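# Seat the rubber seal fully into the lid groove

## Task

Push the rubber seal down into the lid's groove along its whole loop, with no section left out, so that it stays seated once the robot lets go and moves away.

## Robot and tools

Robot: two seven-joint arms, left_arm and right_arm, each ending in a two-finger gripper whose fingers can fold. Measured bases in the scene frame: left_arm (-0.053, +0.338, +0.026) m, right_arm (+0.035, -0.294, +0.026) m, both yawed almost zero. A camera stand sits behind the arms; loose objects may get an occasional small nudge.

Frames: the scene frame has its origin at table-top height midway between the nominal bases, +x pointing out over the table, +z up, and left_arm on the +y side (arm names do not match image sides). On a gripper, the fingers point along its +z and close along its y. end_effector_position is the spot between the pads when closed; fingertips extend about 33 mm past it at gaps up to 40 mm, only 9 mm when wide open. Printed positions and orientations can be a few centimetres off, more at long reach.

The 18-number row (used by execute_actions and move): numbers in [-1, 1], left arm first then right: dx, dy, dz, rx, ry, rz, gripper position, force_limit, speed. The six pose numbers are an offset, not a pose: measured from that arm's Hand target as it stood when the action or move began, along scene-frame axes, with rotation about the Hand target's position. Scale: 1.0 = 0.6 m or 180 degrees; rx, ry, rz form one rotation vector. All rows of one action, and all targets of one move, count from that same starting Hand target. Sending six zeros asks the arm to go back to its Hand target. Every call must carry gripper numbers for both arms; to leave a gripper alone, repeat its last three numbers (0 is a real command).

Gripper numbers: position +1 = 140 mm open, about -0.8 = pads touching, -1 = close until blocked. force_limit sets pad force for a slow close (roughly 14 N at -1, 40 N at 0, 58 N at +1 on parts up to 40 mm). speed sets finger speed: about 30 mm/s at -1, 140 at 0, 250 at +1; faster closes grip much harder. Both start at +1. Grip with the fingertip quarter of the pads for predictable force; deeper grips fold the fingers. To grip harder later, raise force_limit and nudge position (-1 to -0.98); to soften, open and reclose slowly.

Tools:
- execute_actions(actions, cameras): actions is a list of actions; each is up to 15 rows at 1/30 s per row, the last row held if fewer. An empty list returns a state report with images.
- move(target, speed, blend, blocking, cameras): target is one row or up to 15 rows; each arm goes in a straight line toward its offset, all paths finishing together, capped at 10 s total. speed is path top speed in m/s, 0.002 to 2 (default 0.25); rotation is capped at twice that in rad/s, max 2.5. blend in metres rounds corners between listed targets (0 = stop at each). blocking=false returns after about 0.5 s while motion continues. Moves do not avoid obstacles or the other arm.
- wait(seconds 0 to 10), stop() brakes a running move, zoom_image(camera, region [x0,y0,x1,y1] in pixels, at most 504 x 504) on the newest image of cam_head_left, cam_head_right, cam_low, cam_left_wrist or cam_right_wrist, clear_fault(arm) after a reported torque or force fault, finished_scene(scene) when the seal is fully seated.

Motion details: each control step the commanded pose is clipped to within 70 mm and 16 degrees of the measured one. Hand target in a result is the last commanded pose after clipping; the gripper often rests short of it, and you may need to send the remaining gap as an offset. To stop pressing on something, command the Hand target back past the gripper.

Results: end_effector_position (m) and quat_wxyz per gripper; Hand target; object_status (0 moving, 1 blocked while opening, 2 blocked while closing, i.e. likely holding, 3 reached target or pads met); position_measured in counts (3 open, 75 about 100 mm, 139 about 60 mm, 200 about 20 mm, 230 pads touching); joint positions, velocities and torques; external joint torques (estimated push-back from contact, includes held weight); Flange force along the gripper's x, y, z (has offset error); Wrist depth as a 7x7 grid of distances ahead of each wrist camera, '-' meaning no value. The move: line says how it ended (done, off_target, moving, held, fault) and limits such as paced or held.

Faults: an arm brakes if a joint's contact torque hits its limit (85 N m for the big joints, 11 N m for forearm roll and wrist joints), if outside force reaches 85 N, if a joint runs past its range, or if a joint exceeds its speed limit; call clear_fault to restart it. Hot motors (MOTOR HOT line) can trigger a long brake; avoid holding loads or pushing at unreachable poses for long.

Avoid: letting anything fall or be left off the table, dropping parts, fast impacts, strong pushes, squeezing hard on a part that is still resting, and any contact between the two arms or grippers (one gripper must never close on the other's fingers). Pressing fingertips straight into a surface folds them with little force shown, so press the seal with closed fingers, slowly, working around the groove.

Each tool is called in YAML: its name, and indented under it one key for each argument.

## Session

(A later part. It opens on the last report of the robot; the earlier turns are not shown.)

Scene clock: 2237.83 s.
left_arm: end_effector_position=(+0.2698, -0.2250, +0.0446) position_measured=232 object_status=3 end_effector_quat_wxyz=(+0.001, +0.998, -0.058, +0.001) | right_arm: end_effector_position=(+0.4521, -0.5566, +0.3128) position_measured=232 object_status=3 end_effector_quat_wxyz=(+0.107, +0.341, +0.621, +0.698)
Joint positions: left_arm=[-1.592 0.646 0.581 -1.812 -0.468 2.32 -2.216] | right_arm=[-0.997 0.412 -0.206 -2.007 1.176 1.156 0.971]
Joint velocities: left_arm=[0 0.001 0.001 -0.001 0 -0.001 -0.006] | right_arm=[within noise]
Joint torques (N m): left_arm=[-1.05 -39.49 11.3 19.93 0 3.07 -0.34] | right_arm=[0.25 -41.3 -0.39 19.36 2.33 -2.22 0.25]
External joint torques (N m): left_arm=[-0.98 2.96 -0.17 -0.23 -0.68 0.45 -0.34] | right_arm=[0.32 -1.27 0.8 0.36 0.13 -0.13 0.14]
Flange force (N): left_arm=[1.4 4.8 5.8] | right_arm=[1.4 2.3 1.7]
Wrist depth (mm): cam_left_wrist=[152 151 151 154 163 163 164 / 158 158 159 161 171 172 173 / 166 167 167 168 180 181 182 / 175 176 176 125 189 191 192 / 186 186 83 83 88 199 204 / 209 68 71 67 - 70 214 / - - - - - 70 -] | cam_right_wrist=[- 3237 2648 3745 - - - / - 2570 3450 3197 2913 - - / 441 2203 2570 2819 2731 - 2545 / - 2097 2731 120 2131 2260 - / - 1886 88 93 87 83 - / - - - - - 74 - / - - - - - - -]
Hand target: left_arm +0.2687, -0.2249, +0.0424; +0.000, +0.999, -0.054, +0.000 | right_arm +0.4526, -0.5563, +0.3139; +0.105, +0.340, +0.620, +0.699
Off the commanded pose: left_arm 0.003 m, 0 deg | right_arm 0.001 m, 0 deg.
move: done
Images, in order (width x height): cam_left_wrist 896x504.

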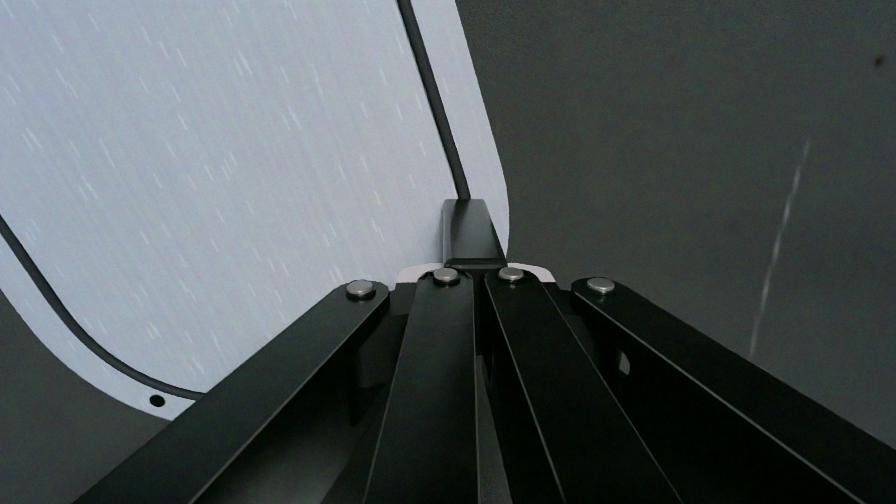

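move:
  target:
    - [0,0,-0.0025,0,0,0,-1,-1,-0.5,0,0,0,0,0,0,-1,-1,-0.5]
    - [0,0,0.0185,0,0,0,-1,-1,-0.5,0,0,0,0,0,0,-1,-1,-0.5]
    - [0.0338,0.0013,0.0185,0,0,0.0889,-1,-1,-0.5,0,0,0,0,0,0,-1,-1,-0.5]
    - [0.0338,0.0013,-0.0025,0,0,0.0889,-1,-1,-0.5,0,0,0,0,0,0,-1,-1,-0.5]
  speed: [0.05,0.1,0.2,0.05]
  blend: [0,0.003,0.002,0]
  cameras: ["cam_left_wrist"]

zoom_image:
  camera: "cam_left_wrist"
  region: [340, 0, 600, 210]

Scene clock: 2250.63 s.
left_arm: end_effector_position=(+0.2908, -0.2238, +0.0441) position_measured=232 object_status=3 end_effector_quat_wxyz=(+0.001, +0.997, +0.082, +0.001) | right_arm: end_effector_position=(+0.4521, -0.5566, +0.3128) position_measured=232 object_status=3 end_effector_quat_wxyz=(+0.107, +0.341, +0.621, +0.698)
Joint positions: left_arm=[-1.618 0.704 0.658 -1.762 -0.547 2.278 -2.427] | right_arm=[-0.997 0.412 -0.206 -2.007 1.176 1.156 0.971]
Joint velocities: left_arm=[0.001 0 0.001 0 0 0.001 -0.006] | right_arm=[within noise]
Joint torques (N m): left_arm=[-1.09 -38.78 12.55 19.46 -0.19 3.28 -0.34] | right_arm=[0.24 -41.3 -0.4 19.36 2.34 -2.21 0.23]
External joint torques (N m): left_arm=[-0.94 3.88 -0.99 -0.36 -0.91 0.68 -0.34] | right_arm=[0.44 -1.49 0.88 0.48 0.15 -0.13 0.13]
Flange force (N): left_arm=[0.8 6.5 8.6] | right_arm=[1.5 2.6 2.0]
Wrist depth (mm): cam_left_wrist=[152 151 151 151 163 164 164 / 158 158 159 159 171 172 173 / 166 167 167 167 180 182 182 / 175 176 176 125 189 192 193 / 186 186 83 83 88 199 204 / 208 - 71 67 - 70 214 / - - - - - 70 -] | cam_right_wrist=[- 3237 4033 3641 3084 - 3319 / - 2596 3913 2913 2881 2881 - / - 2473 2521 2149 2731 - 2703 / - 2032 2881 120 2167 2241 2185 / 354 1846 88 93 87 87 1914 / 349 - - - - 74 - / - - - - - - -]
Hand target: left_arm +0.2889, -0.2241, +0.0409; +0.000, +0.996, +0.086, +0.000 | right_arm +0.4526, -0.5563, +0.3139; +0.105, +0.340, +0.620, +0.699
Off the commanded pose: left_arm 0.004 m, 0 deg | right_arm 0.001 m, 0 deg.
move: off_target (left_arm)
Images, in order (width x height): cam_left_wrist 896x504.

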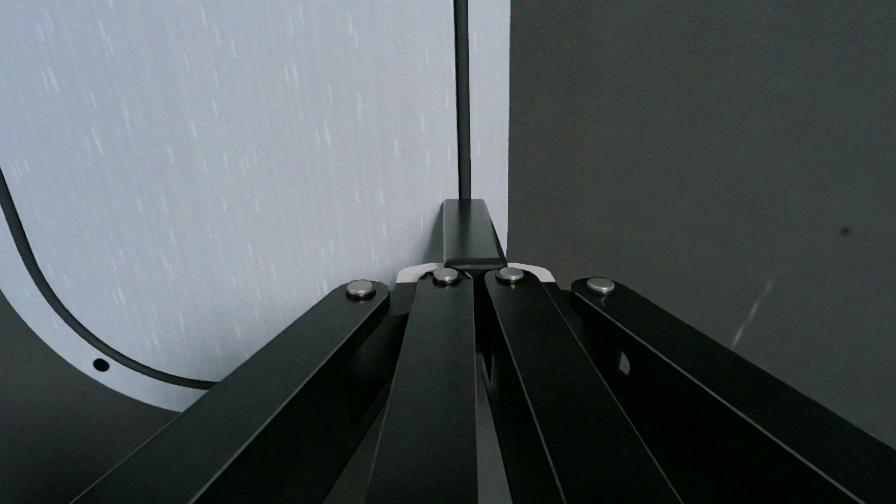

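Scaled by 1.938 from the camera's 896x504 image, which has a finer 1280x720 frame.

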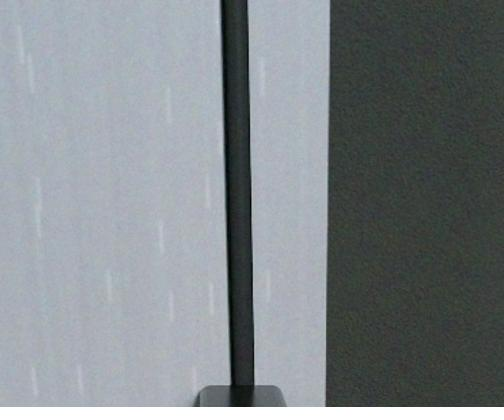

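move:
  target:
    - [0,0,0.018,0,0,0,-1,-1,-0.5,0,0,0,0,0,0,-1,-1,-0.5]
    - [0.0315,0.0053,0.018,0,0,0,-1,-1,-0.5,0,0,0,0,0,0,-1,-1,-0.5]
    - [0.0315,0.0053,-0.0023,0,0,0,-1,-1,-0.5,0,0,0,0,0,0,-1,-1,-0.5]
    - [0.0315,0.0053,0.018,0,0,0,-1,-1,-0.5,0,0,0,0,0,0,-1,-1,-0.5]
    - [0.0627,0.0108,0.018,0,0,0,-1,-1,-0.5,0,0,0,0,0,0,-1,-1,-0.5]
    - [0.0627,0.0108,-0.0023,0,0,0,-1,-1,-0.5,0,0,0,0,0,0,-1,-1,-0.5]
    - [0.0627,0.0108,0.018,0,0,0,-1,-1,-0.5,0,0,0,0,0,0,-1,-1,-0.5]
    - [0.0938,0.0162,0.018,0,0,0,-1,-1,-0.5,0,0,0,0,0,0,-1,-1,-0.5]
    - [0.0938,0.0162,-0.0023,0,0,0,-1,-1,-0.5,0,0,0,0,0,0,-1,-1,-0.5]
  speed: [0.1,0.15,0.05,0.1,0.15,0.05,0.1,0.15,0.05]
  blend: [0.003,0.002,0,0.003,0.002,0,0.003,0.002,0]
  cameras: ["cam_left_wrist"]

zoom_image:
  camera: "cam_left_wrist"
  region: [340, 0, 600, 210]

Scene clock: 2262.00 s.
left_arm: end_effector_position=(+0.3475, -0.2151, +0.0441) position_measured=232 object_status=3 end_effector_quat_wxyz=(+0.002, +0.996, +0.089, +0.002) | right_arm: end_effector_position=(+0.4521, -0.5566, +0.3128) position_measured=232 object_status=3 end_effector_quat_wxyz=(+0.107, +0.341, +0.621, +0.698)
Joint positions: left_arm=[-1.49 0.76 0.63 -1.653 -0.542 2.237 -2.382] | right_arm=[-0.997 0.412 -0.206 -2.007 1.176 1.156 0.971]
Joint velocities: left_arm=[0.002 -0.001 -0.002 0.001 0 0 0.004] | right_arm=[within noise]
Joint torques (N m): left_arm=[-0.94 -41.25 12.15 18.75 0.54 2.66 0.13] | right_arm=[0.25 -41.3 -0.38 19.34 2.34 -2.22 0.24]
External joint torques (N m): left_arm=[-0.95 4.09 -1.77 -1.43 -0.21 0.04 0.13] | right_arm=[0.24 -1.39 0.73 0.42 0.15 -0.12 0.13]
Flange force (N): left_arm=[0.4 3.3 7.8] | right_arm=[1.6 2.5 1.7]
Wrist depth (mm): cam_left_wrist=[151 151 151 153 163 163 165 / 158 158 159 161 172 172 173 / 166 166 167 168 181 182 183 / 175 176 176 125 189 192 193 / 185 185 83 83 88 199 204 / 195 67 71 67 - 70 215 / - - - - - 70 -] | cam_right_wrist=[- 2545 - 4520 - 2675 - / - 2497 3013 3237 2946 2450 3319 / - 2185 2405 2675 2675 - 2260 / - 2048 2881 120 2149 2280 1886 / - 1821 88 93 87 1942 1986 / - - - - - 74 1900 / - - - - - - -]
Hand target: left_arm +0.3452, -0.2144, +0.0395; +0.000, +0.996, +0.086, +0.000 | right_arm +0.4526, -0.5563, +0.3139; +0.105, +0.340, +0.620, +0.699
Off the commanded pose: left_arm 0.005 m, 1 deg | right_arm 0.001 m, 0 deg.
move: off_target (left_arm)
Images, in order (width x height): cam_left_wrist 896x504.

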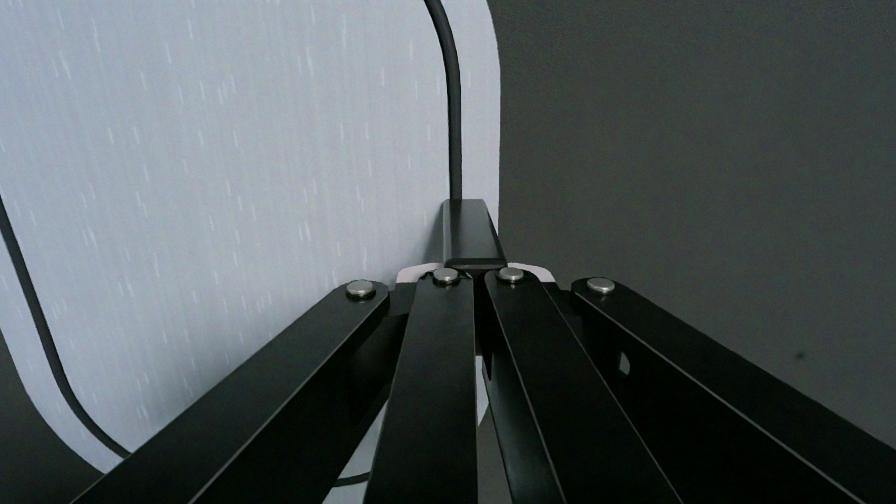

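Scaled by 1.938 from the camera's 896x504 image, which has a finer 1280x720 frame.

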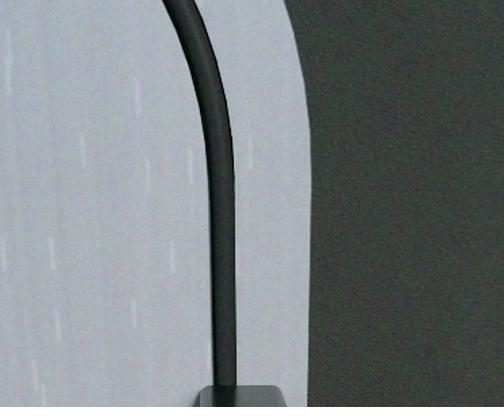

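move:
  target:
    - [0,0,0.02,0,0,0,-1,-1,-0.5,0,0,0,0,0,0,-1,-1,-0.5]
    - [0.0312,0.0103,0.02,0,0,0,-1,-1,-0.5,0,0,0,0,0,0,-1,-1,-0.5]
    - [0.0312,0.0103,-0.0005,0,0,0,-1,-1,-0.5,0,0,0,0,0,0,-1,-1,-0.5]
    - [0.0312,0.0103,0.02,0,0,0,-1,-1,-0.5,0,0,0,0,0,0,-1,-1,-0.5]
    - [0.0623,0.0158,0.02,0,0,0,-1,-1,-0.5,0,0,0,0,0,0,-1,-1,-0.5]
    - [0.0623,0.0158,-0.0005,0,0,0,-1,-1,-0.5,0,0,0,0,0,0,-1,-1,-0.5]
    - [0.0623,0.0158,0.02,0,0,0,-1,-1,-0.5,0,0,0,0,0,0,-1,-1,-0.5]
    - [0.1048,0.028,0.02,0,0,0.0944,-1,-1,-0.5,0,0,0,0,0,0,-1,-1,-0.5]
    - [0.1048,0.028,-0.0005,0,0,0.0944,-1,-1,-0.5,0,0,0,0,0,0,-1,-1,-0.5]
  speed: [0.1,0.15,0.05,0.1,0.15,0.05,0.1,0.15,0.05]
  blend: [0.003,0.002,0,0.003,0.002,0,0.003,0.002,0]
  cameras: ["cam_left_wrist"]

zoom_image:
  camera: "cam_left_wrist"
  region: [340, 0, 600, 210]

Scene clock: 2282.60 s.
left_arm: end_effector_position=(+0.4094, -0.1985, +0.0438) position_measured=232 object_status=3 end_effector_quat_wxyz=(+0.002, +0.974, +0.227, +0.001) | right_arm: end_effector_position=(+0.4521, -0.5566, +0.3128) position_measured=232 object_status=3 end_effector_quat_wxyz=(+0.107, +0.341, +0.621, +0.698)
Joint positions: left_arm=[-1.408 0.86 0.683 -1.515 -0.611 2.158 -2.564] | right_arm=[-0.997 0.412 -0.206 -2.007 1.176 1.156 0.971]
Joint velocities: left_arm=[0 0.001 0 -0.001 0 0 -0.006] | right_arm=[within noise]
Joint torques (N m): left_arm=[-0.96 -42.87 14.73 18.95 -0.11 3.16 -0.35] | right_arm=[0.27 -41.3 -0.41 19.36 2.33 -2.21 0.19]
External joint torques (N m): left_arm=[-0.87 4.6 -1.1 -0.96 -0.9 0.56 -0.35] | right_arm=[0.21 -1.43 0.66 0.45 0.15 -0.11 0.08]
Flange force (N): left_arm=[-0.1 5.8 8.8] | right_arm=[1.7 2.4 1.6]
Wrist depth (mm): cam_left_wrist=[151 150 152 161 163 164 165 / 157 158 158 161 172 172 173 / 166 167 167 168 181 182 183 / 175 176 176 125 189 192 193 / 185 185 83 83 88 199 205 / 194 68 71 67 - 70 215 / - - - - - 70 -] | cam_right_wrist=[- 3745 2881 4033 3405 - 2648 / 458 2473 3496 3641 2979 2405 2596 / - 2241 2570 1971 2979 2362 - / - 2167 2789 120 2114 2260 2001 / 351 1914 88 93 87 87 2167 / - - - - - 74 - / - - - - - - -]
Hand target: left_arm +0.4081, -0.1976, +0.0392; +0.000, +0.973, +0.232, +0.000 | right_arm +0.4526, -0.5563, +0.3139; +0.105, +0.340, +0.620, +0.699
Off the commanded pose: left_arm 0.005 m, 1 deg | right_arm 0.001 m, 0 deg.
move: off_target (left_arm)
Images, in order (width x height): cam_left_wrist 896x504.

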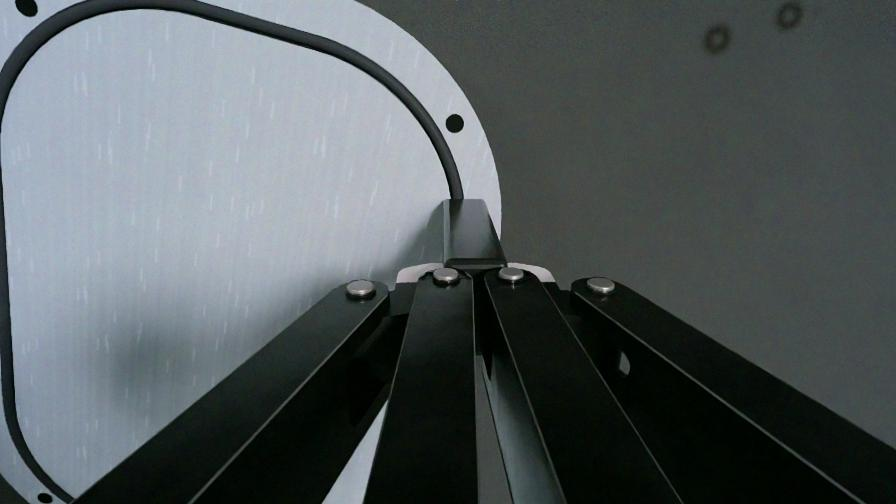

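Scaled by 1.938 from the camera's 896x504 image, which has a finer 1280x720 frame.

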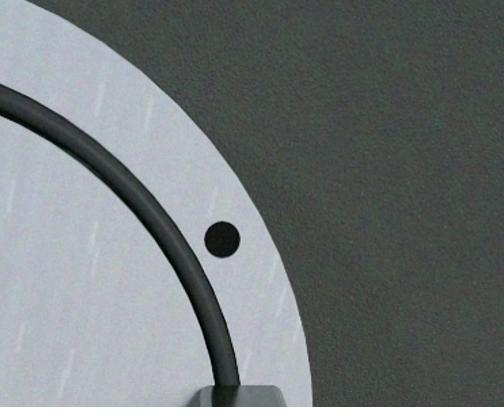

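move:
  target:
    - [0,0,0.08,0,0,0,-1,-1,-0.5,0,0,0,0,0,0,-1,-1,-0.5]
    - [0.0255,0.0177,0.08,0,0,-0.9111,-1,-1,-0.5,0,0,0,0,0,0,-1,-1,-0.5]
    - [0.0255,0.0177,0.0297,0,0,-0.9111,-1,-1,-0.5,0,0,0,0,0,0,-1,-1,-0.5]
  speed: [0.1,0.6,0.1]
  blend: [0.01,0.01,0]
  cameras: ["cam_left_wrist"]

zoom_image:
  camera: "cam_left_wrist"
  region: [340, 0, 600, 210]

Scene clock: 2296.50 s.
left_arm: end_effector_position=(+0.4232, -0.1881, +0.0575) position_measured=232 object_status=3 end_effector_quat_wxyz=(+0.000, -0.369, +0.930, -0.001) | right_arm: end_effector_position=(+0.4521, -0.5566, +0.3128) position_measured=232 object_status=3 end_effector_quat_wxyz=(+0.107, +0.341, +0.621, +0.698)
Joint positions: left_arm=[-0.589 0.732 -0.328 -1.525 0.27 2.214 -0.168] | right_arm=[-0.997 0.412 -0.206 -2.007 1.176 1.156 0.971]
Joint velocities: left_arm=[-0.001 -0.001 0.001 -0.001 -0.001 -0.001 0.005] | right_arm=[within noise]
Joint torques (N m): left_arm=[-0.38 -49.86 -6.37 23.24 1.06 2.38 0.13] | right_arm=[0.21 -41.26 -0.4 19.38 2.33 -2.21 0.19]
External joint torques (N m): left_arm=[-0.18 1.11 0.17 0.52 0.46 -0.22 0.13] | right_arm=[0.14 -1.37 0.65 0.48 0.15 -0.11 0.09]
Flange force (N): left_arm=[0.3 -7.3 1.6] | right_arm=[1.4 2.4 1.4]
Wrist depth (mm): cam_left_wrist=[169 168 169 168 160 161 162 / 176 177 178 175 168 170 170 / 185 186 187 176 178 179 180 / 196 196 198 125 186 190 189 / 207 208 83 83 88 196 204 / 220 - 71 67 - 70 227 / - - - - - 70 -] | cam_right_wrist=[- 3361 3450 - 3048 2913 - / - 2341 3543 3405 3496 - - / - 2167 2703 2850 2473 2570 2789 / - 2167 2622 120 2149 2473 - / - 1796 88 93 87 98 - / - - - - - 74 - / - - - - - - -]
Hand target: left_arm +0.4234, -0.1870, +0.0570; +0.000, -0.365, +0.931, +0.000 | right_arm +0.4526, -0.5563, +0.3139; +0.105, +0.340, +0.620, +0.699
Off the commanded pose: left_arm 0.001 m, 0 deg | right_arm 0.001 m, 0 deg.
move: done; limits=paced
Images, in order (width x height): cam_left_wrist 896x504.

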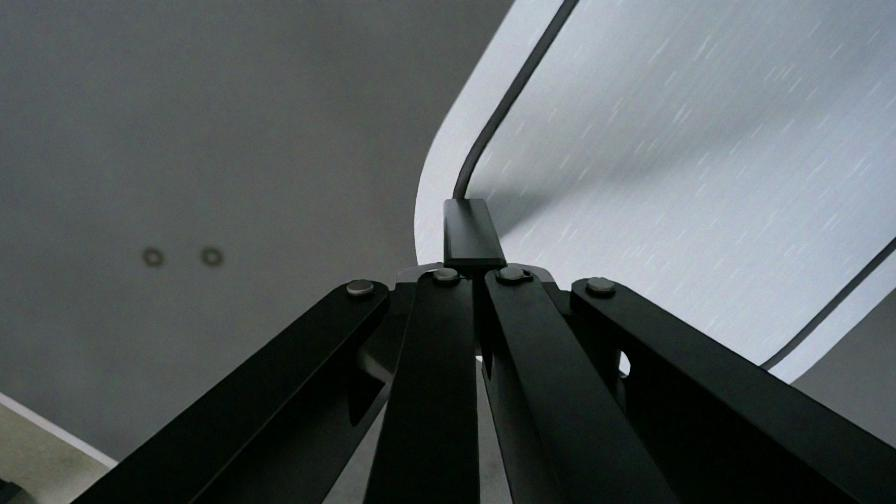

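Scaled by 1.938 from the camera's 896x504 image, which has a finer 1280x720 frame.

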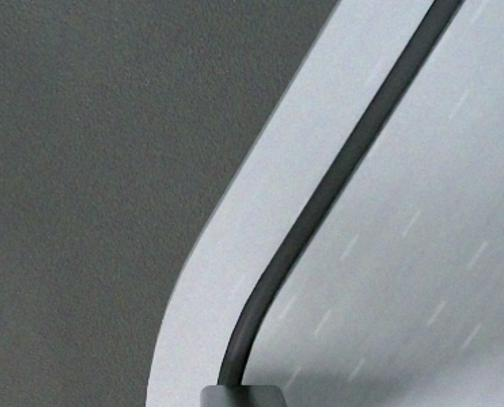

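move:
  target:
    - [0.0033,0,-0.0117,0,0,0,-1,-1,-0.5,0,0,0,0,0,0,-1,-1,-0.5]
    - [0.0033,0,-0.0217,0,0,0,-1,-1,-0.5,0,0,0,0,0,0,-1,-1,-0.5]
  speed: [0.05,0.05]
  blend: [0.002,0]
  cameras: ["cam_left_wrist"]

zoom_image:
  camera: "cam_left_wrist"
  region: [340, 0, 600, 210]

Scene clock: 2306.30 s.
left_arm: end_effector_position=(+0.4244, -0.1876, +0.0488) position_measured=232 object_status=3 end_effector_quat_wxyz=(-0.001, -0.368, +0.930, +0.000) | right_arm: end_effector_position=(+0.4521, -0.5566, +0.3128) position_measured=232 object_status=3 end_effector_quat_wxyz=(+0.107, +0.341, +0.621, +0.698)
Joint positions: left_arm=[-0.589 0.75 -0.326 -1.516 0.275 2.22 -0.165] | right_arm=[-0.997 0.412 -0.206 -2.007 1.176 1.156 0.971]
Joint torques (N m): left_arm=[-0.83 -46.83 -5.01 21.97 1.39 3.58 0.06] | right_arm=[0.22 -41.26 -0.36 19.35 2.33 -2.21 0.22]
External joint torques (N m): left_arm=[-0.94 4.59 1.41 -0.77 0.79 0.97 0.06] | right_arm=[0.25 -1.44 0.79 0.49 0.16 -0.12 0.11]
Flange force (N): left_arm=[1.2 -9.2 9.9] | right_arm=[1.5 2.5 1.7]
Wrist depth (mm): cam_left_wrist=[160 160 162 161 153 153 154 / 167 168 170 166 160 161 163 / 176 178 179 168 169 170 171 / 186 187 188 125 177 180 181 / 197 197 83 83 88 187 193 / 207 - 71 67 - 70 217 / - - - - - 70 -] | cam_right_wrist=[- 2622 3361 3405 3159 2913 3084 / - 2648 3084 3159 2946 2300 2341 / - 2185 2596 2081 2789 - - / - 2032 2760 120 2167 2241 - / - 1928 88 93 87 87 - / - - - - - 74 - / - - - - - - -]
Hand target: left_arm +0.4254, -0.1870, +0.0440; +0.000, -0.365, +0.931, +0.000 | right_arm +0.4526, -0.5563, +0.3139; +0.105, +0.340, +0.620, +0.699
Off the commanded pose: left_arm 0.005 m, 0 deg | right_arm 0.001 m, 0 deg.
move: off_target (left_arm)
Images, in order (width x height): cam_left_wrist 896x504.

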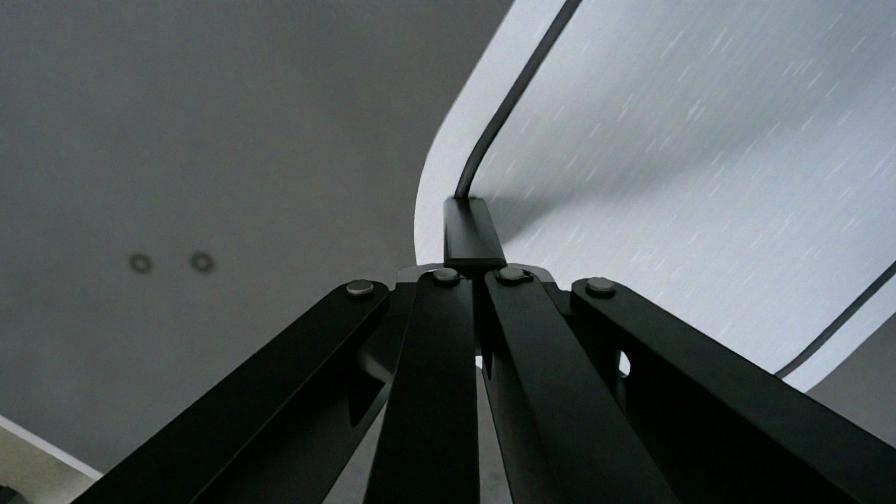

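Scaled by 1.938 from the camera's 896x504 image, which has a finer 1280x720 frame.

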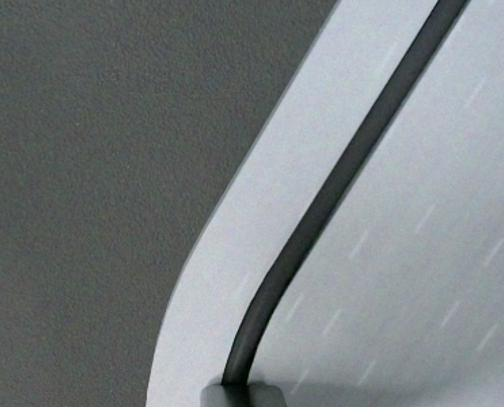

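move:
  target:
    - [0,0,-0.002,0,0,0,-1,-1,-0.5,0,0,0,0,0,0,-1,-1,-0.5]
    - [0,0,0.02,0,0,0,-1,-1,-0.5,0,0,0,0,0,0,-1,-1,-0.5]
    - [0.0185,0.0227,0.02,0,0,0.0833,-1,-1,-0.5,0,0,0,0,0,0,-1,-1,-0.5]
    - [0.0185,0.0227,-0.002,0,0,0.0833,-1,-1,-0.5,0,0,0,0,0,0,-1,-1,-0.5]
    - [0.0185,0.0227,0.02,0,0,0.0833,-1,-1,-0.5,0,0,0,0,0,0,-1,-1,-0.5]
    - [0.0308,0.0492,0.02,0,0,0.1667,-1,-1,-0.5,0,0,0,0,0,0,-1,-1,-0.5]
    - [0.0308,0.0492,-0.002,0,0,0.1667,-1,-1,-0.5,0,0,0,0,0,0,-1,-1,-0.5]
  speed: [0.05,0.1,0.2,0.05,0.1,0.2,0.05]
  blend: [0,0.003,0.002,0,0.003,0.002,0]
  cameras: ["cam_left_wrist"]

zoom_image:
  camera: "cam_left_wrist"
  region: [340, 0, 600, 210]

Scene clock: 2318.83 s.
left_arm: end_effector_position=(+0.4458, -0.1567, +0.0481) position_measured=232 object_status=3 end_effector_quat_wxyz=(+0.002, -0.590, +0.807, +0.000) | right_arm: end_effector_position=(+0.4521, -0.5566, +0.3128) position_measured=232 object_status=3 end_effector_quat_wxyz=(+0.107, +0.341, +0.621, +0.698)
Joint positions: left_arm=[-0.664 0.704 -0.164 -1.565 0.142 2.258 -0.555] | right_arm=[-0.997 0.412 -0.206 -2.007 1.176 1.156 0.971]
Joint velocities: left_arm=[0 0 -0.001 0 0.001 0 -0.006] | right_arm=[within noise]
Joint torques (N m): left_arm=[-1.38 -46.64 -2.27 21.26 0.07 3.82 -0.28] | right_arm=[0.22 -41.31 -0.39 19.39 2.32 -2.23 0.22]
External joint torques (N m): left_arm=[-1.27 4.74 0.72 -1.71 -0.54 1.18 -0.28] | right_arm=[0.14 -1.25 0.67 0.4 0.12 -0.12 0.12]
Flange force (N): left_arm=[3.1 -1.9 9.8] | right_arm=[1.4 2.2 1.3]
Wrist depth (mm): cam_left_wrist=[160 160 162 161 153 152 153 / 168 169 169 167 159 160 162 / 177 178 179 169 169 169 170 / 187 188 188 125 177 180 181 / 199 198 83 83 88 186 192 / 211 - 71 67 - 70 202 / - - - - - 70 -] | cam_right_wrist=[- 659 3405 - - - 2497 / - 2362 3277 3197 2497 2622 - / - 2280 3013 2648 2648 2300 - / 387 1986 2979 120 2185 - - / - 1886 88 93 87 83 - / - - - - - 74 - / - - - - - - -]
Hand target: left_arm +0.4439, -0.1575, +0.0428; +0.000, -0.594, +0.805, +0.000 | right_arm +0.4526, -0.5563, +0.3139; +0.105, +0.340, +0.620, +0.699
Off the commanded pose: left_arm 0.006 m, 1 deg | right_arm 0.001 m, 0 deg.
move: off_target (left_arm)
Images, in order (width x height): cam_left_wrist 896x504.

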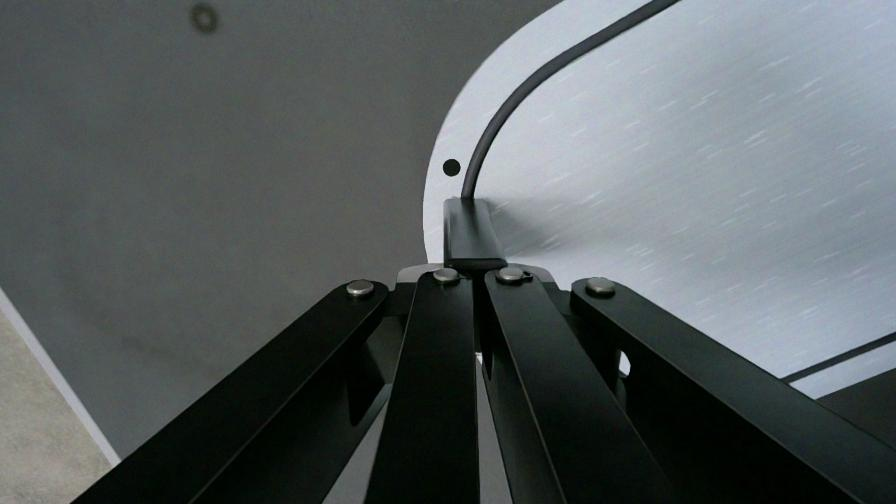

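Scaled by 1.938 from the camera's 896x504 image, which has a finer 1280x720 frame.

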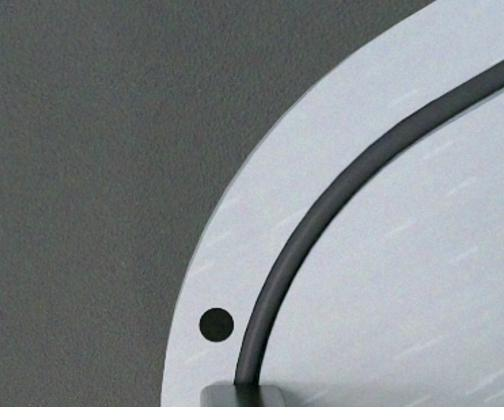

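move:
  target:
    - [0,0,0.02,0,0,0,-1,-1,-0.5,0,0,0,0,0,0,-1,-1,-0.5]
    - [0.0048,0.0285,0.02,0,0,0.0833,-1,-1,-0.5,0,0,0,0,0,0,-1,-1,-0.5]
    - [0.0048,0.0285,0,0,0,0.0833,-1,-1,-0.5,0,0,0,0,0,0,-1,-1,-0.5]
    - [0.0048,0.0285,0.02,0,0,0.0833,-1,-1,-0.5,0,0,0,0,0,0,-1,-1,-0.5]
    - [0.0023,0.0573,0.02,0,0,0.15,-1,-1,-0.5,0,0,0,0,0,0,-1,-1,-0.5]
    - [0.0023,0.0573,0,0,0,0.15,-1,-1,-0.5,0,0,0,0,0,0,-1,-1,-0.5]
  speed: [0.1,0.2,0.05,0.1,0.2,0.05]
  blend: [0.003,0.002,0,0.003,0.002,0]
  cameras: ["cam_left_wrist"]

zoom_image:
  camera: "cam_left_wrist"
  region: [340, 0, 600, 210]

Scene clock: 2332.30 s.
left_arm: end_effector_position=(+0.4464, -0.1227, +0.0473) position_measured=232 object_status=3 end_effector_quat_wxyz=(-0.001, +0.762, -0.647, +0.000) | right_arm: end_effector_position=(+0.4521, -0.5566, +0.3128) position_measured=232 object_status=3 end_effector_quat_wxyz=(+0.107, +0.341, +0.621, +0.698)
Joint positions: left_arm=[-0.747 0.631 -0.018 -1.684 0.017 2.314 -0.919] | right_arm=[-0.997 0.412 -0.206 -2.007 1.176 1.156 0.971]
Joint velocities: left_arm=[0 0 0 0.001 0.001 0 -0.004] | right_arm=[within noise]
Joint torques (N m): left_arm=[-1.28 -45.32 0.69 21.08 0.02 3.75 -0.39] | right_arm=[0.24 -41.26 -0.38 19.36 2.32 -2.22 0.22]
External joint torques (N m): left_arm=[-1.3 4.01 0.49 -1.37 -0.58 1.12 -0.39] | right_arm=[0.09 -1.38 0.61 0.48 0.14 -0.11 0.12]
Flange force (N): left_arm=[3.1 0.3 8.7] | right_arm=[1.5 2.4 1.3]
Wrist depth (mm): cam_left_wrist=[160 161 163 161 153 152 153 / 169 169 170 167 159 160 161 / 178 179 179 170 169 169 170 / 188 189 189 125 177 179 180 / 199 198 83 83 88 186 191 / 210 - 71 67 - 70 202 / - - - - - 70 -] | cam_right_wrist=[- 2760 - 5958 2946 4096 - / - 2450 3361 3121 2149 2703 2450 / - 2596 2760 - 2081 2731 2280 / - 2064 2819 120 2149 - 2185 / - 1859 88 93 87 87 1914 / - - - - - 74 - / - - - - - - -]
Hand target: left_arm +0.4452, -0.1231, +0.0428; +0.000, +0.765, -0.644, +0.000 | right_arm +0.4526, -0.5563, +0.3139; +0.105, +0.340, +0.620, +0.699
Off the commanded pose: left_arm 0.005 m, 1 deg | right_arm 0.001 m, 0 deg.
move: off_target (left_arm)
Images, in order (width x height): cam_left_wrist 896x504.

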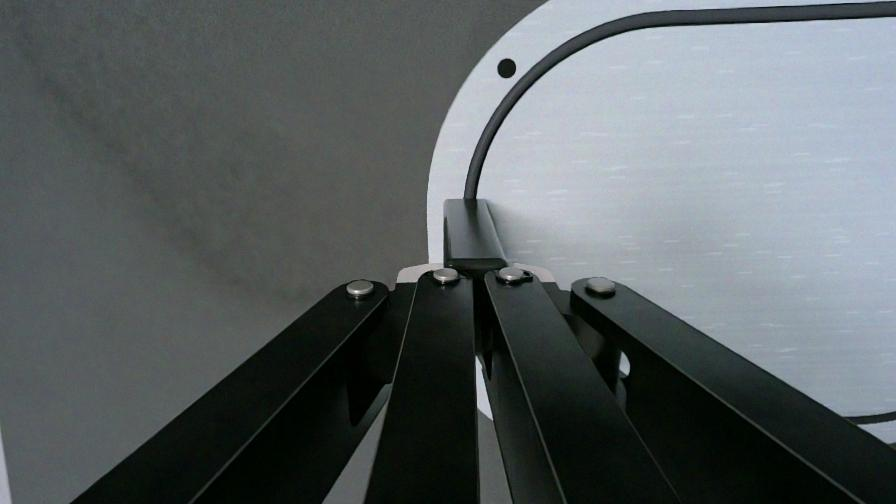

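Scaled by 1.938 from the camera's 896x504 image, which has a finer 1280x720 frame.

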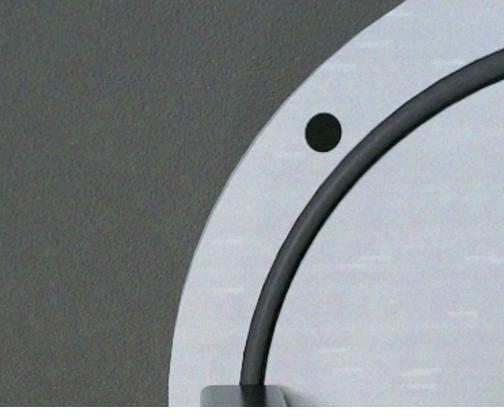

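move:
  target:
    - [0,0,0.02,0,0,0,-1,-1,-0.5,0,0,0,0,0,0,-1,-1,-0.5]
    - [-0.0073,0.0295,0.02,0,0,0,-1,-1,-0.5,0,0,0,0,0,0,-1,-1,-0.5]
    - [-0.0073,0.0295,0,0,0,0,-1,-1,-0.5,0,0,0,0,0,0,-1,-1,-0.5]
    - [-0.0073,0.0295,0.02,0,0,0,-1,-1,-0.5,0,0,0,0,0,0,-1,-1,-0.5]
    - [-0.0125,0.0558,0.02,0,0,0.03,-1,-1,-0.5,0,0,0,0,0,0,-1,-1,-0.5]
    - [-0.0125,0.0558,0,0,0,0.03,-1,-1,-0.5,0,0,0,0,0,0,-1,-1,-0.5]
    - [-0.0125,0.0558,0.02,0,0,0.03,-1,-1,-0.5,0,0,0,0,0,0,-1,-1,-0.5]
    - [-0.0232,0.0812,0.02,0,0,0.11,-1,-1,-0.5,0,0,0,0,0,0,-1,-1,-0.5]
    - [-0.0232,0.0812,0,0,0,0.11,-1,-1,-0.5,0,0,0,0,0,0,-1,-1,-0.5]
  speed: [0.1,0.15,0.05,0.1,0.15,0.05,0.1,0.15,0.05]
  blend: [0.003,0.002,0,0.003,0.002,0,0.003,0.002,0]
  cameras: ["cam_left_wrist"]

zoom_image:
  camera: "cam_left_wrist"
  region: [340, 0, 600, 210]

Scene clock: 2348.97 s.
left_arm: end_effector_position=(+0.4322, -0.0743, +0.0469) position_measured=232 object_status=3 end_effector_quat_wxyz=(+0.000, +0.862, -0.507, +0.000) | right_arm: end_effector_position=(+0.4521, -0.5566, +0.3128) position_measured=232 object_status=3 end_effector_quat_wxyz=(+0.107, +0.341, +0.621, +0.698)
Joint positions: left_arm=[-0.8 0.52 0.083 -1.88 -0.06 2.398 -1.174] | right_arm=[-0.997 0.412 -0.206 -2.007 1.176 1.156 0.971]
Joint velocities: left_arm=[-0.001 0 0 0.001 -0.001 0 -0.005] | right_arm=[within noise]
Joint torques (N m): left_arm=[-1.18 -41.62 2.27 20.46 -0.01 3.61 -0.28] | right_arm=[0.22 -41.28 -0.37 19.35 2.33 -2.21 0.25]
External joint torques (N m): left_arm=[-1.14 3.91 0.42 -1.11 -0.58 0.95 -0.28] | right_arm=[0.26 -1.28 0.78 0.41 0.14 -0.12 0.14]
Flange force (N): left_arm=[3.6 0.5 8.7] | right_arm=[1.3 2.3 1.6]
Wrist depth (mm): cam_left_wrist=[161 161 161 160 152 152 153 / 169 169 170 167 160 160 161 / 178 179 179 169 169 169 170 / 188 188 189 125 176 179 180 / 200 198 83 83 88 186 191 / 210 - 71 67 - 70 201 / - - - - - 70 -] | cam_right_wrist=[- 2979 4229 3013 - 2979 2450 / - 2341 3496 3159 2881 2731 2570 / 409 2222 2497 2203 2622 2222 2362 / 383 2185 2760 120 2222 - - / 352 1796 88 93 87 83 - / - - - - - 74 - / - - - - - - -]
Hand target: left_arm +0.4313, -0.0744, +0.0428; +0.000, +0.864, -0.503, +0.000 | right_arm +0.4526, -0.5563, +0.3139; +0.105, +0.340, +0.620, +0.699
Off the commanded pose: left_arm 0.004 m, 1 deg | right_arm 0.001 m, 0 deg.
move: off_target (left_arm)
Images, in order (width x height): cam_left_wrist 896x504.

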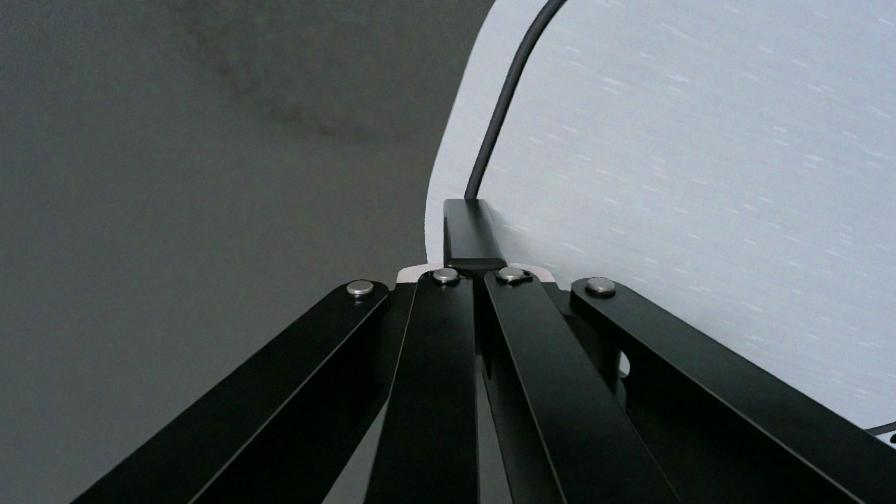

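Scaled by 1.938 from the camera's 896x504 image, which has a finer 1280x720 frame.

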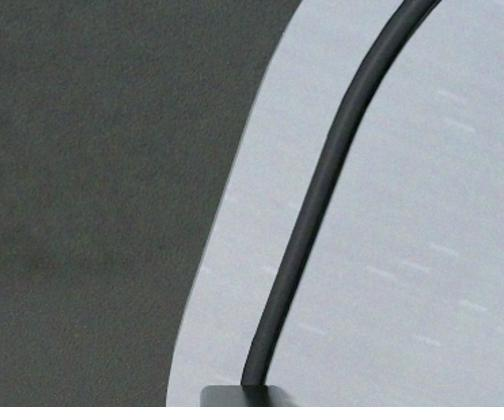

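move:
  target:
    - [0,0,0.02,0,0,0,-1,-1,-0.5,0,0,0,0,0,0,-1,-1,-0.5]
    - [-0.0207,0.0237,0.02,0,0,0.0889,-1,-1,-0.5,0,0,0,0,0,0,-1,-1,-0.5]
    - [-0.0207,0.0237,0,0,0,0.0889,-1,-1,-0.5,0,0,0,0,0,0,-1,-1,-0.5]
    - [-0.0207,0.0237,0.02,0,0,0.0889,-1,-1,-0.5,0,0,0,0,0,0,-1,-1,-0.5]
    - [-0.0458,0.042,0.02,0,0,0.1778,-1,-1,-0.5,0,0,0,0,0,0,-1,-1,-0.5]
    - [-0.0458,0.042,0,0,0,0.1778,-1,-1,-0.5,0,0,0,0,0,0,-1,-1,-0.5]
  speed: [0.1,0.2,0.05,0.1,0.2,0.05]
  blend: [0.003,0.002,0,0.003,0.002,0]
  cameras: ["cam_left_wrist"]

zoom_image:
  camera: "cam_left_wrist"
  region: [340, 0, 600, 210]

Scene clock: 2365.90 s.
left_arm: end_effector_position=(+0.4036, -0.0501, +0.0462) position_measured=232 object_status=3 end_effector_quat_wxyz=(+0.001, +0.968, -0.250, -0.001) | right_arm: end_effector_position=(+0.4521, -0.5566, +0.3128) position_measured=232 object_status=3 end_effector_quat_wxyz=(+0.107, +0.341, +0.621, +0.698)
Joint positions: left_arm=[-0.985 0.444 0.27 -2.032 -0.184 2.453 -1.646] | right_arm=[-0.997 0.412 -0.206 -2.007 1.176 1.156 0.971]
Joint velocities: left_arm=[0 0.001 -0.001 -0.001 0.001 -0.001 -0.008] | right_arm=[within noise]
Joint torques (N m): left_arm=[-0.79 -37.43 4.95 19.54 0.06 3.62 -0.3] | right_arm=[0.2 -41.32 -0.35 19.4 2.33 -2.21 0.24]
External joint torques (N m): left_arm=[-0.85 3.59 0.67 -0.89 -0.5 0.99 -0.3] | right_arm=[0.22 -1.35 0.79 0.43 0.13 -0.12 0.14]
Flange force (N): left_arm=[2.7 1.8 8.4] | right_arm=[1.4 2.4 1.6]
Wrist depth (mm): cam_left_wrist=[160 161 162 162 153 152 153 / 169 169 170 167 160 160 161 / 178 179 179 169 168 169 170 / 188 189 190 125 177 179 179 / 199 198 83 83 88 186 191 / 210 - 71 67 - 70 200 / - - - - - 70 -] | cam_right_wrist=[- 2946 5578 - 3277 2850 - / - 2622 2946 3237 - - - / - 2300 3048 2427 2341 - - / - 2017 2850 120 2149 - 2222 / - 1886 88 93 87 83 - / - - - - - 74 1956 / - - - - - - -]
Hand target: left_arm +0.4038, -0.0492, +0.0428; +0.000, +0.969, -0.245, +0.000 | right_arm +0.4526, -0.5563, +0.3139; +0.105, +0.340, +0.620, +0.699
Off the commanded pose: left_arm 0.004 m, 1 deg | right_arm 0.001 m, 0 deg.
move: off_target (left_arm)
Images, in order (width x height): cam_left_wrist 896x504.

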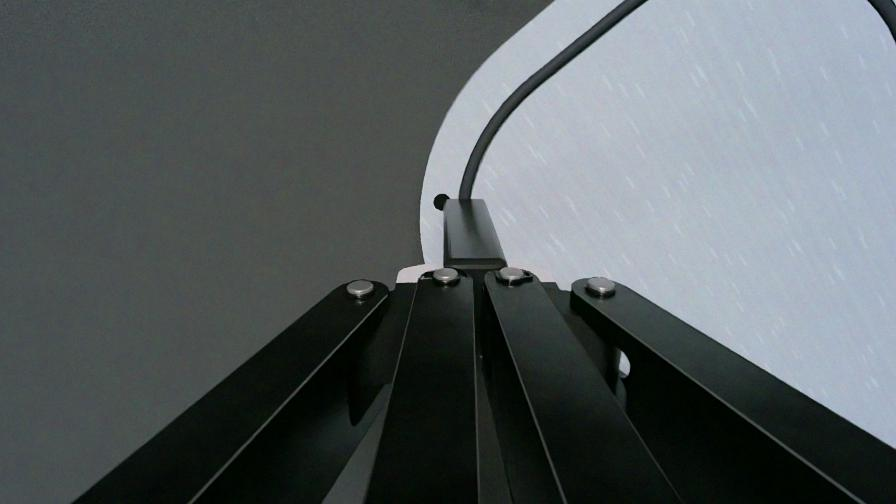

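Scaled by 1.938 from the camera's 896x504 image, which has a finer 1280x720 frame.

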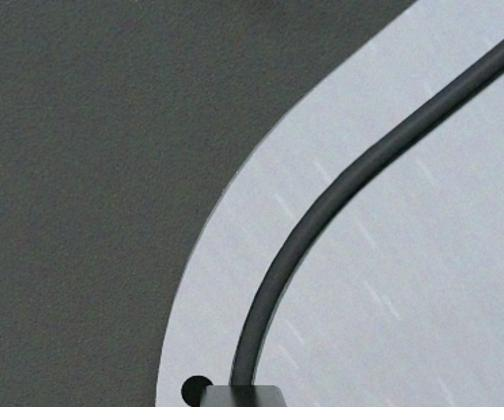

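move:
  target:
    - [0,0,0.05,0,0,0,-1,-1,-0.5,0,0,0,0,0,0,-1,-1,-0.5]
    - [-0.1363,-0.1313,0.4287,0,0,-0.27,-1,-1,-0.5,0,0,0,0,0,0,-1,-1,-0.5]
  speed: [0.1,0.2]
  blend: [0.01,0]
  cameras: ["cam_left_wrist","cam_head_left"]

zoom_image:
  camera: "cam_left_wrist"
  region: [285, 5, 445, 125]

zoom_image:
  camera: "cam_left_wrist"
  region: [445, 5, 605, 125]

zoom_image:
  camera: "cam_left_wrist"
  region: [285, 125, 445, 245]

zoom_image:
  camera: "cam_left_wrist"
  region: [445, 125, 605, 245]

Scene clock: 2378.77 s.
left_arm: end_effector_position=(+0.3219, -0.1290, +0.3005) position_measured=232 object_status=3 end_effector_quat_wxyz=(+0.001, +0.785, -0.620, +0.001) | right_arm: end_effector_position=(+0.4521, -0.5566, +0.3128) position_measured=232 object_status=3 end_effector_quat_wxyz=(+0.107, +0.341, +0.621, +0.698)
Joint positions: left_arm=[-1.034 0.12 0.131 -1.776 -0.019 1.898 -1.115] | right_arm=[-0.997 0.412 -0.206 -2.007 1.176 1.156 0.971]
Joint velocities: left_arm=[0 -0.001 -0.001 0.001 0.001 0 0.007] | right_arm=[within noise]
Joint torques (N m): left_arm=[-0.68 -35.21 0.7 25.31 0.86 2.45 0.13] | right_arm=[0.22 -41.27 -0.4 19.4 2.33 -2.22 0.26]
External joint torques (N m): left_arm=[-0.6 1.48 0.14 0.25 0.08 -0.23 0.13] | right_arm=[0.12 -1.08 0.64 0.34 0.13 -0.11 0.16]
Flange force (N): left_arm=[5.4 -2.3 -0.5] | right_arm=[1.1 2.0 1.2]
Wrist depth (mm): cam_left_wrist=[1155 386 381 381 388 392 330 / 1210 405 398 398 404 413 357 / 1265 427 422 416 430 433 438 / 1346 452 454 119 454 461 465 / 1399 472 79 83 88 480 494 / 1517 - 71 67 - 70 521 / - - - - - 70 -] | cam_right_wrist=[- 3197 3319 3641 3361 2280 - / - 2405 3361 2596 2570 - 2383 / - 1986 2570 2979 2731 - 2341 / - 2114 2819 120 2097 - - / - 2675 88 93 87 83 1986 / - - - - - 74 1971 / - - - - - - -]
Hand target: left_arm +0.3221, -0.1279, +0.3000; +0.000, +0.783, -0.622, +0.000 | right_arm +0.4526, -0.5563, +0.3139; +0.105, +0.340, +0.620, +0.699
Off the commanded pose: left_arm 0.001 m, 0 deg | right_arm 0.001 m, 0 deg.
move: done
Images, in order (width x height): cam_head_left 896x504, cam_left_wrist 896x504.

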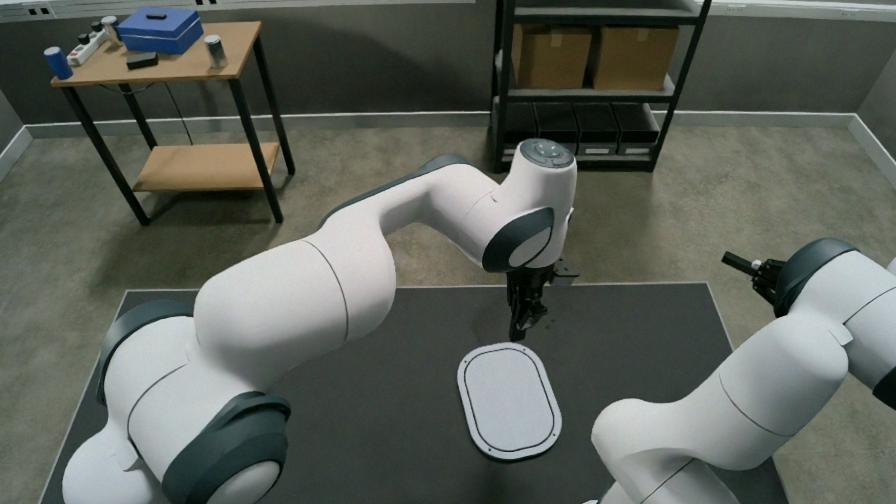

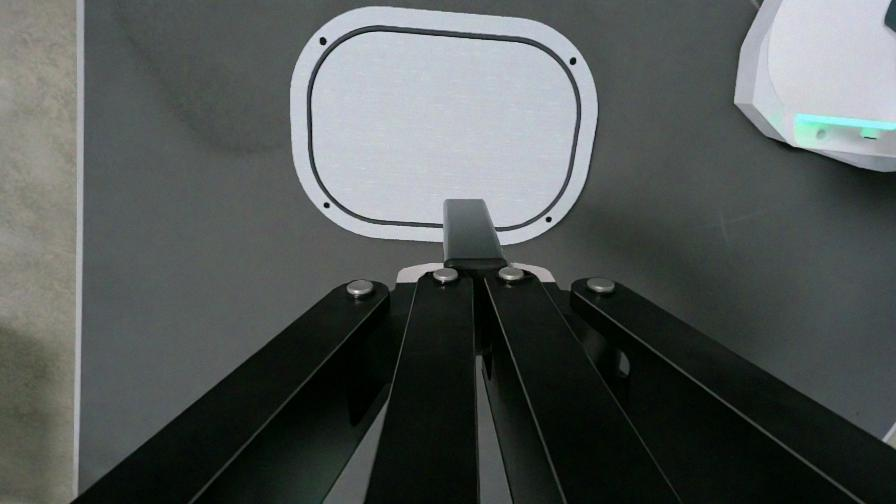

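Scaled by 3.150 from the camera's 896x504 image, which has a finer 1280x720 frame.

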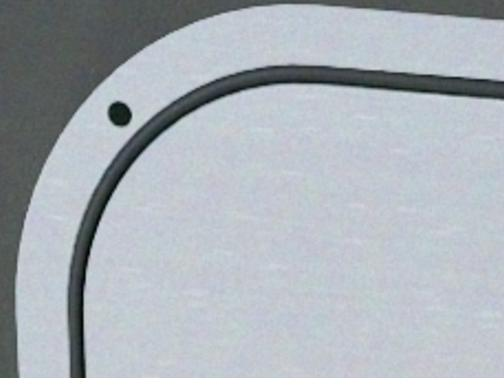

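Scaled by 3.150 from the camera's 896x504 image, which has a finer 1280x720 frame.

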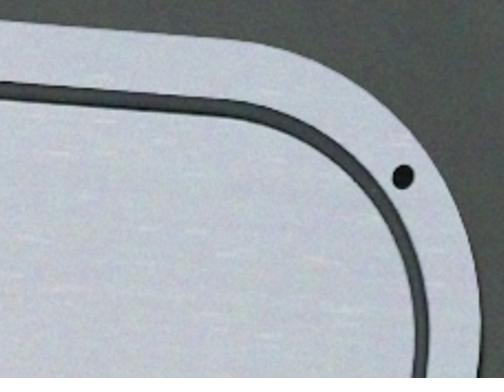

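Scaled by 3.150 from the camera's 896x504 image, which has a finer 1280x720 frame.

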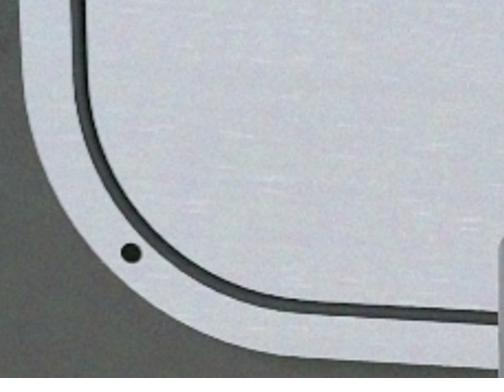

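Scaled by 3.150 from the camera's 896x504 image, which has a finer 1280x720 frame.

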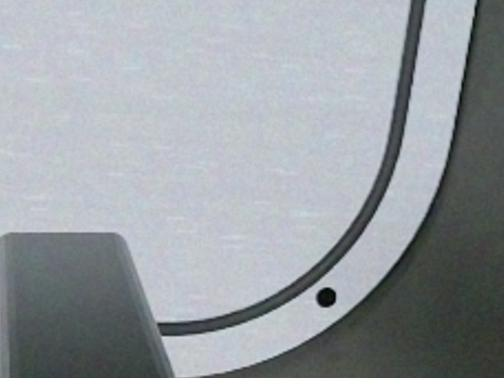

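finished_scene:
  scene: 2

The scene is finished: the task was done.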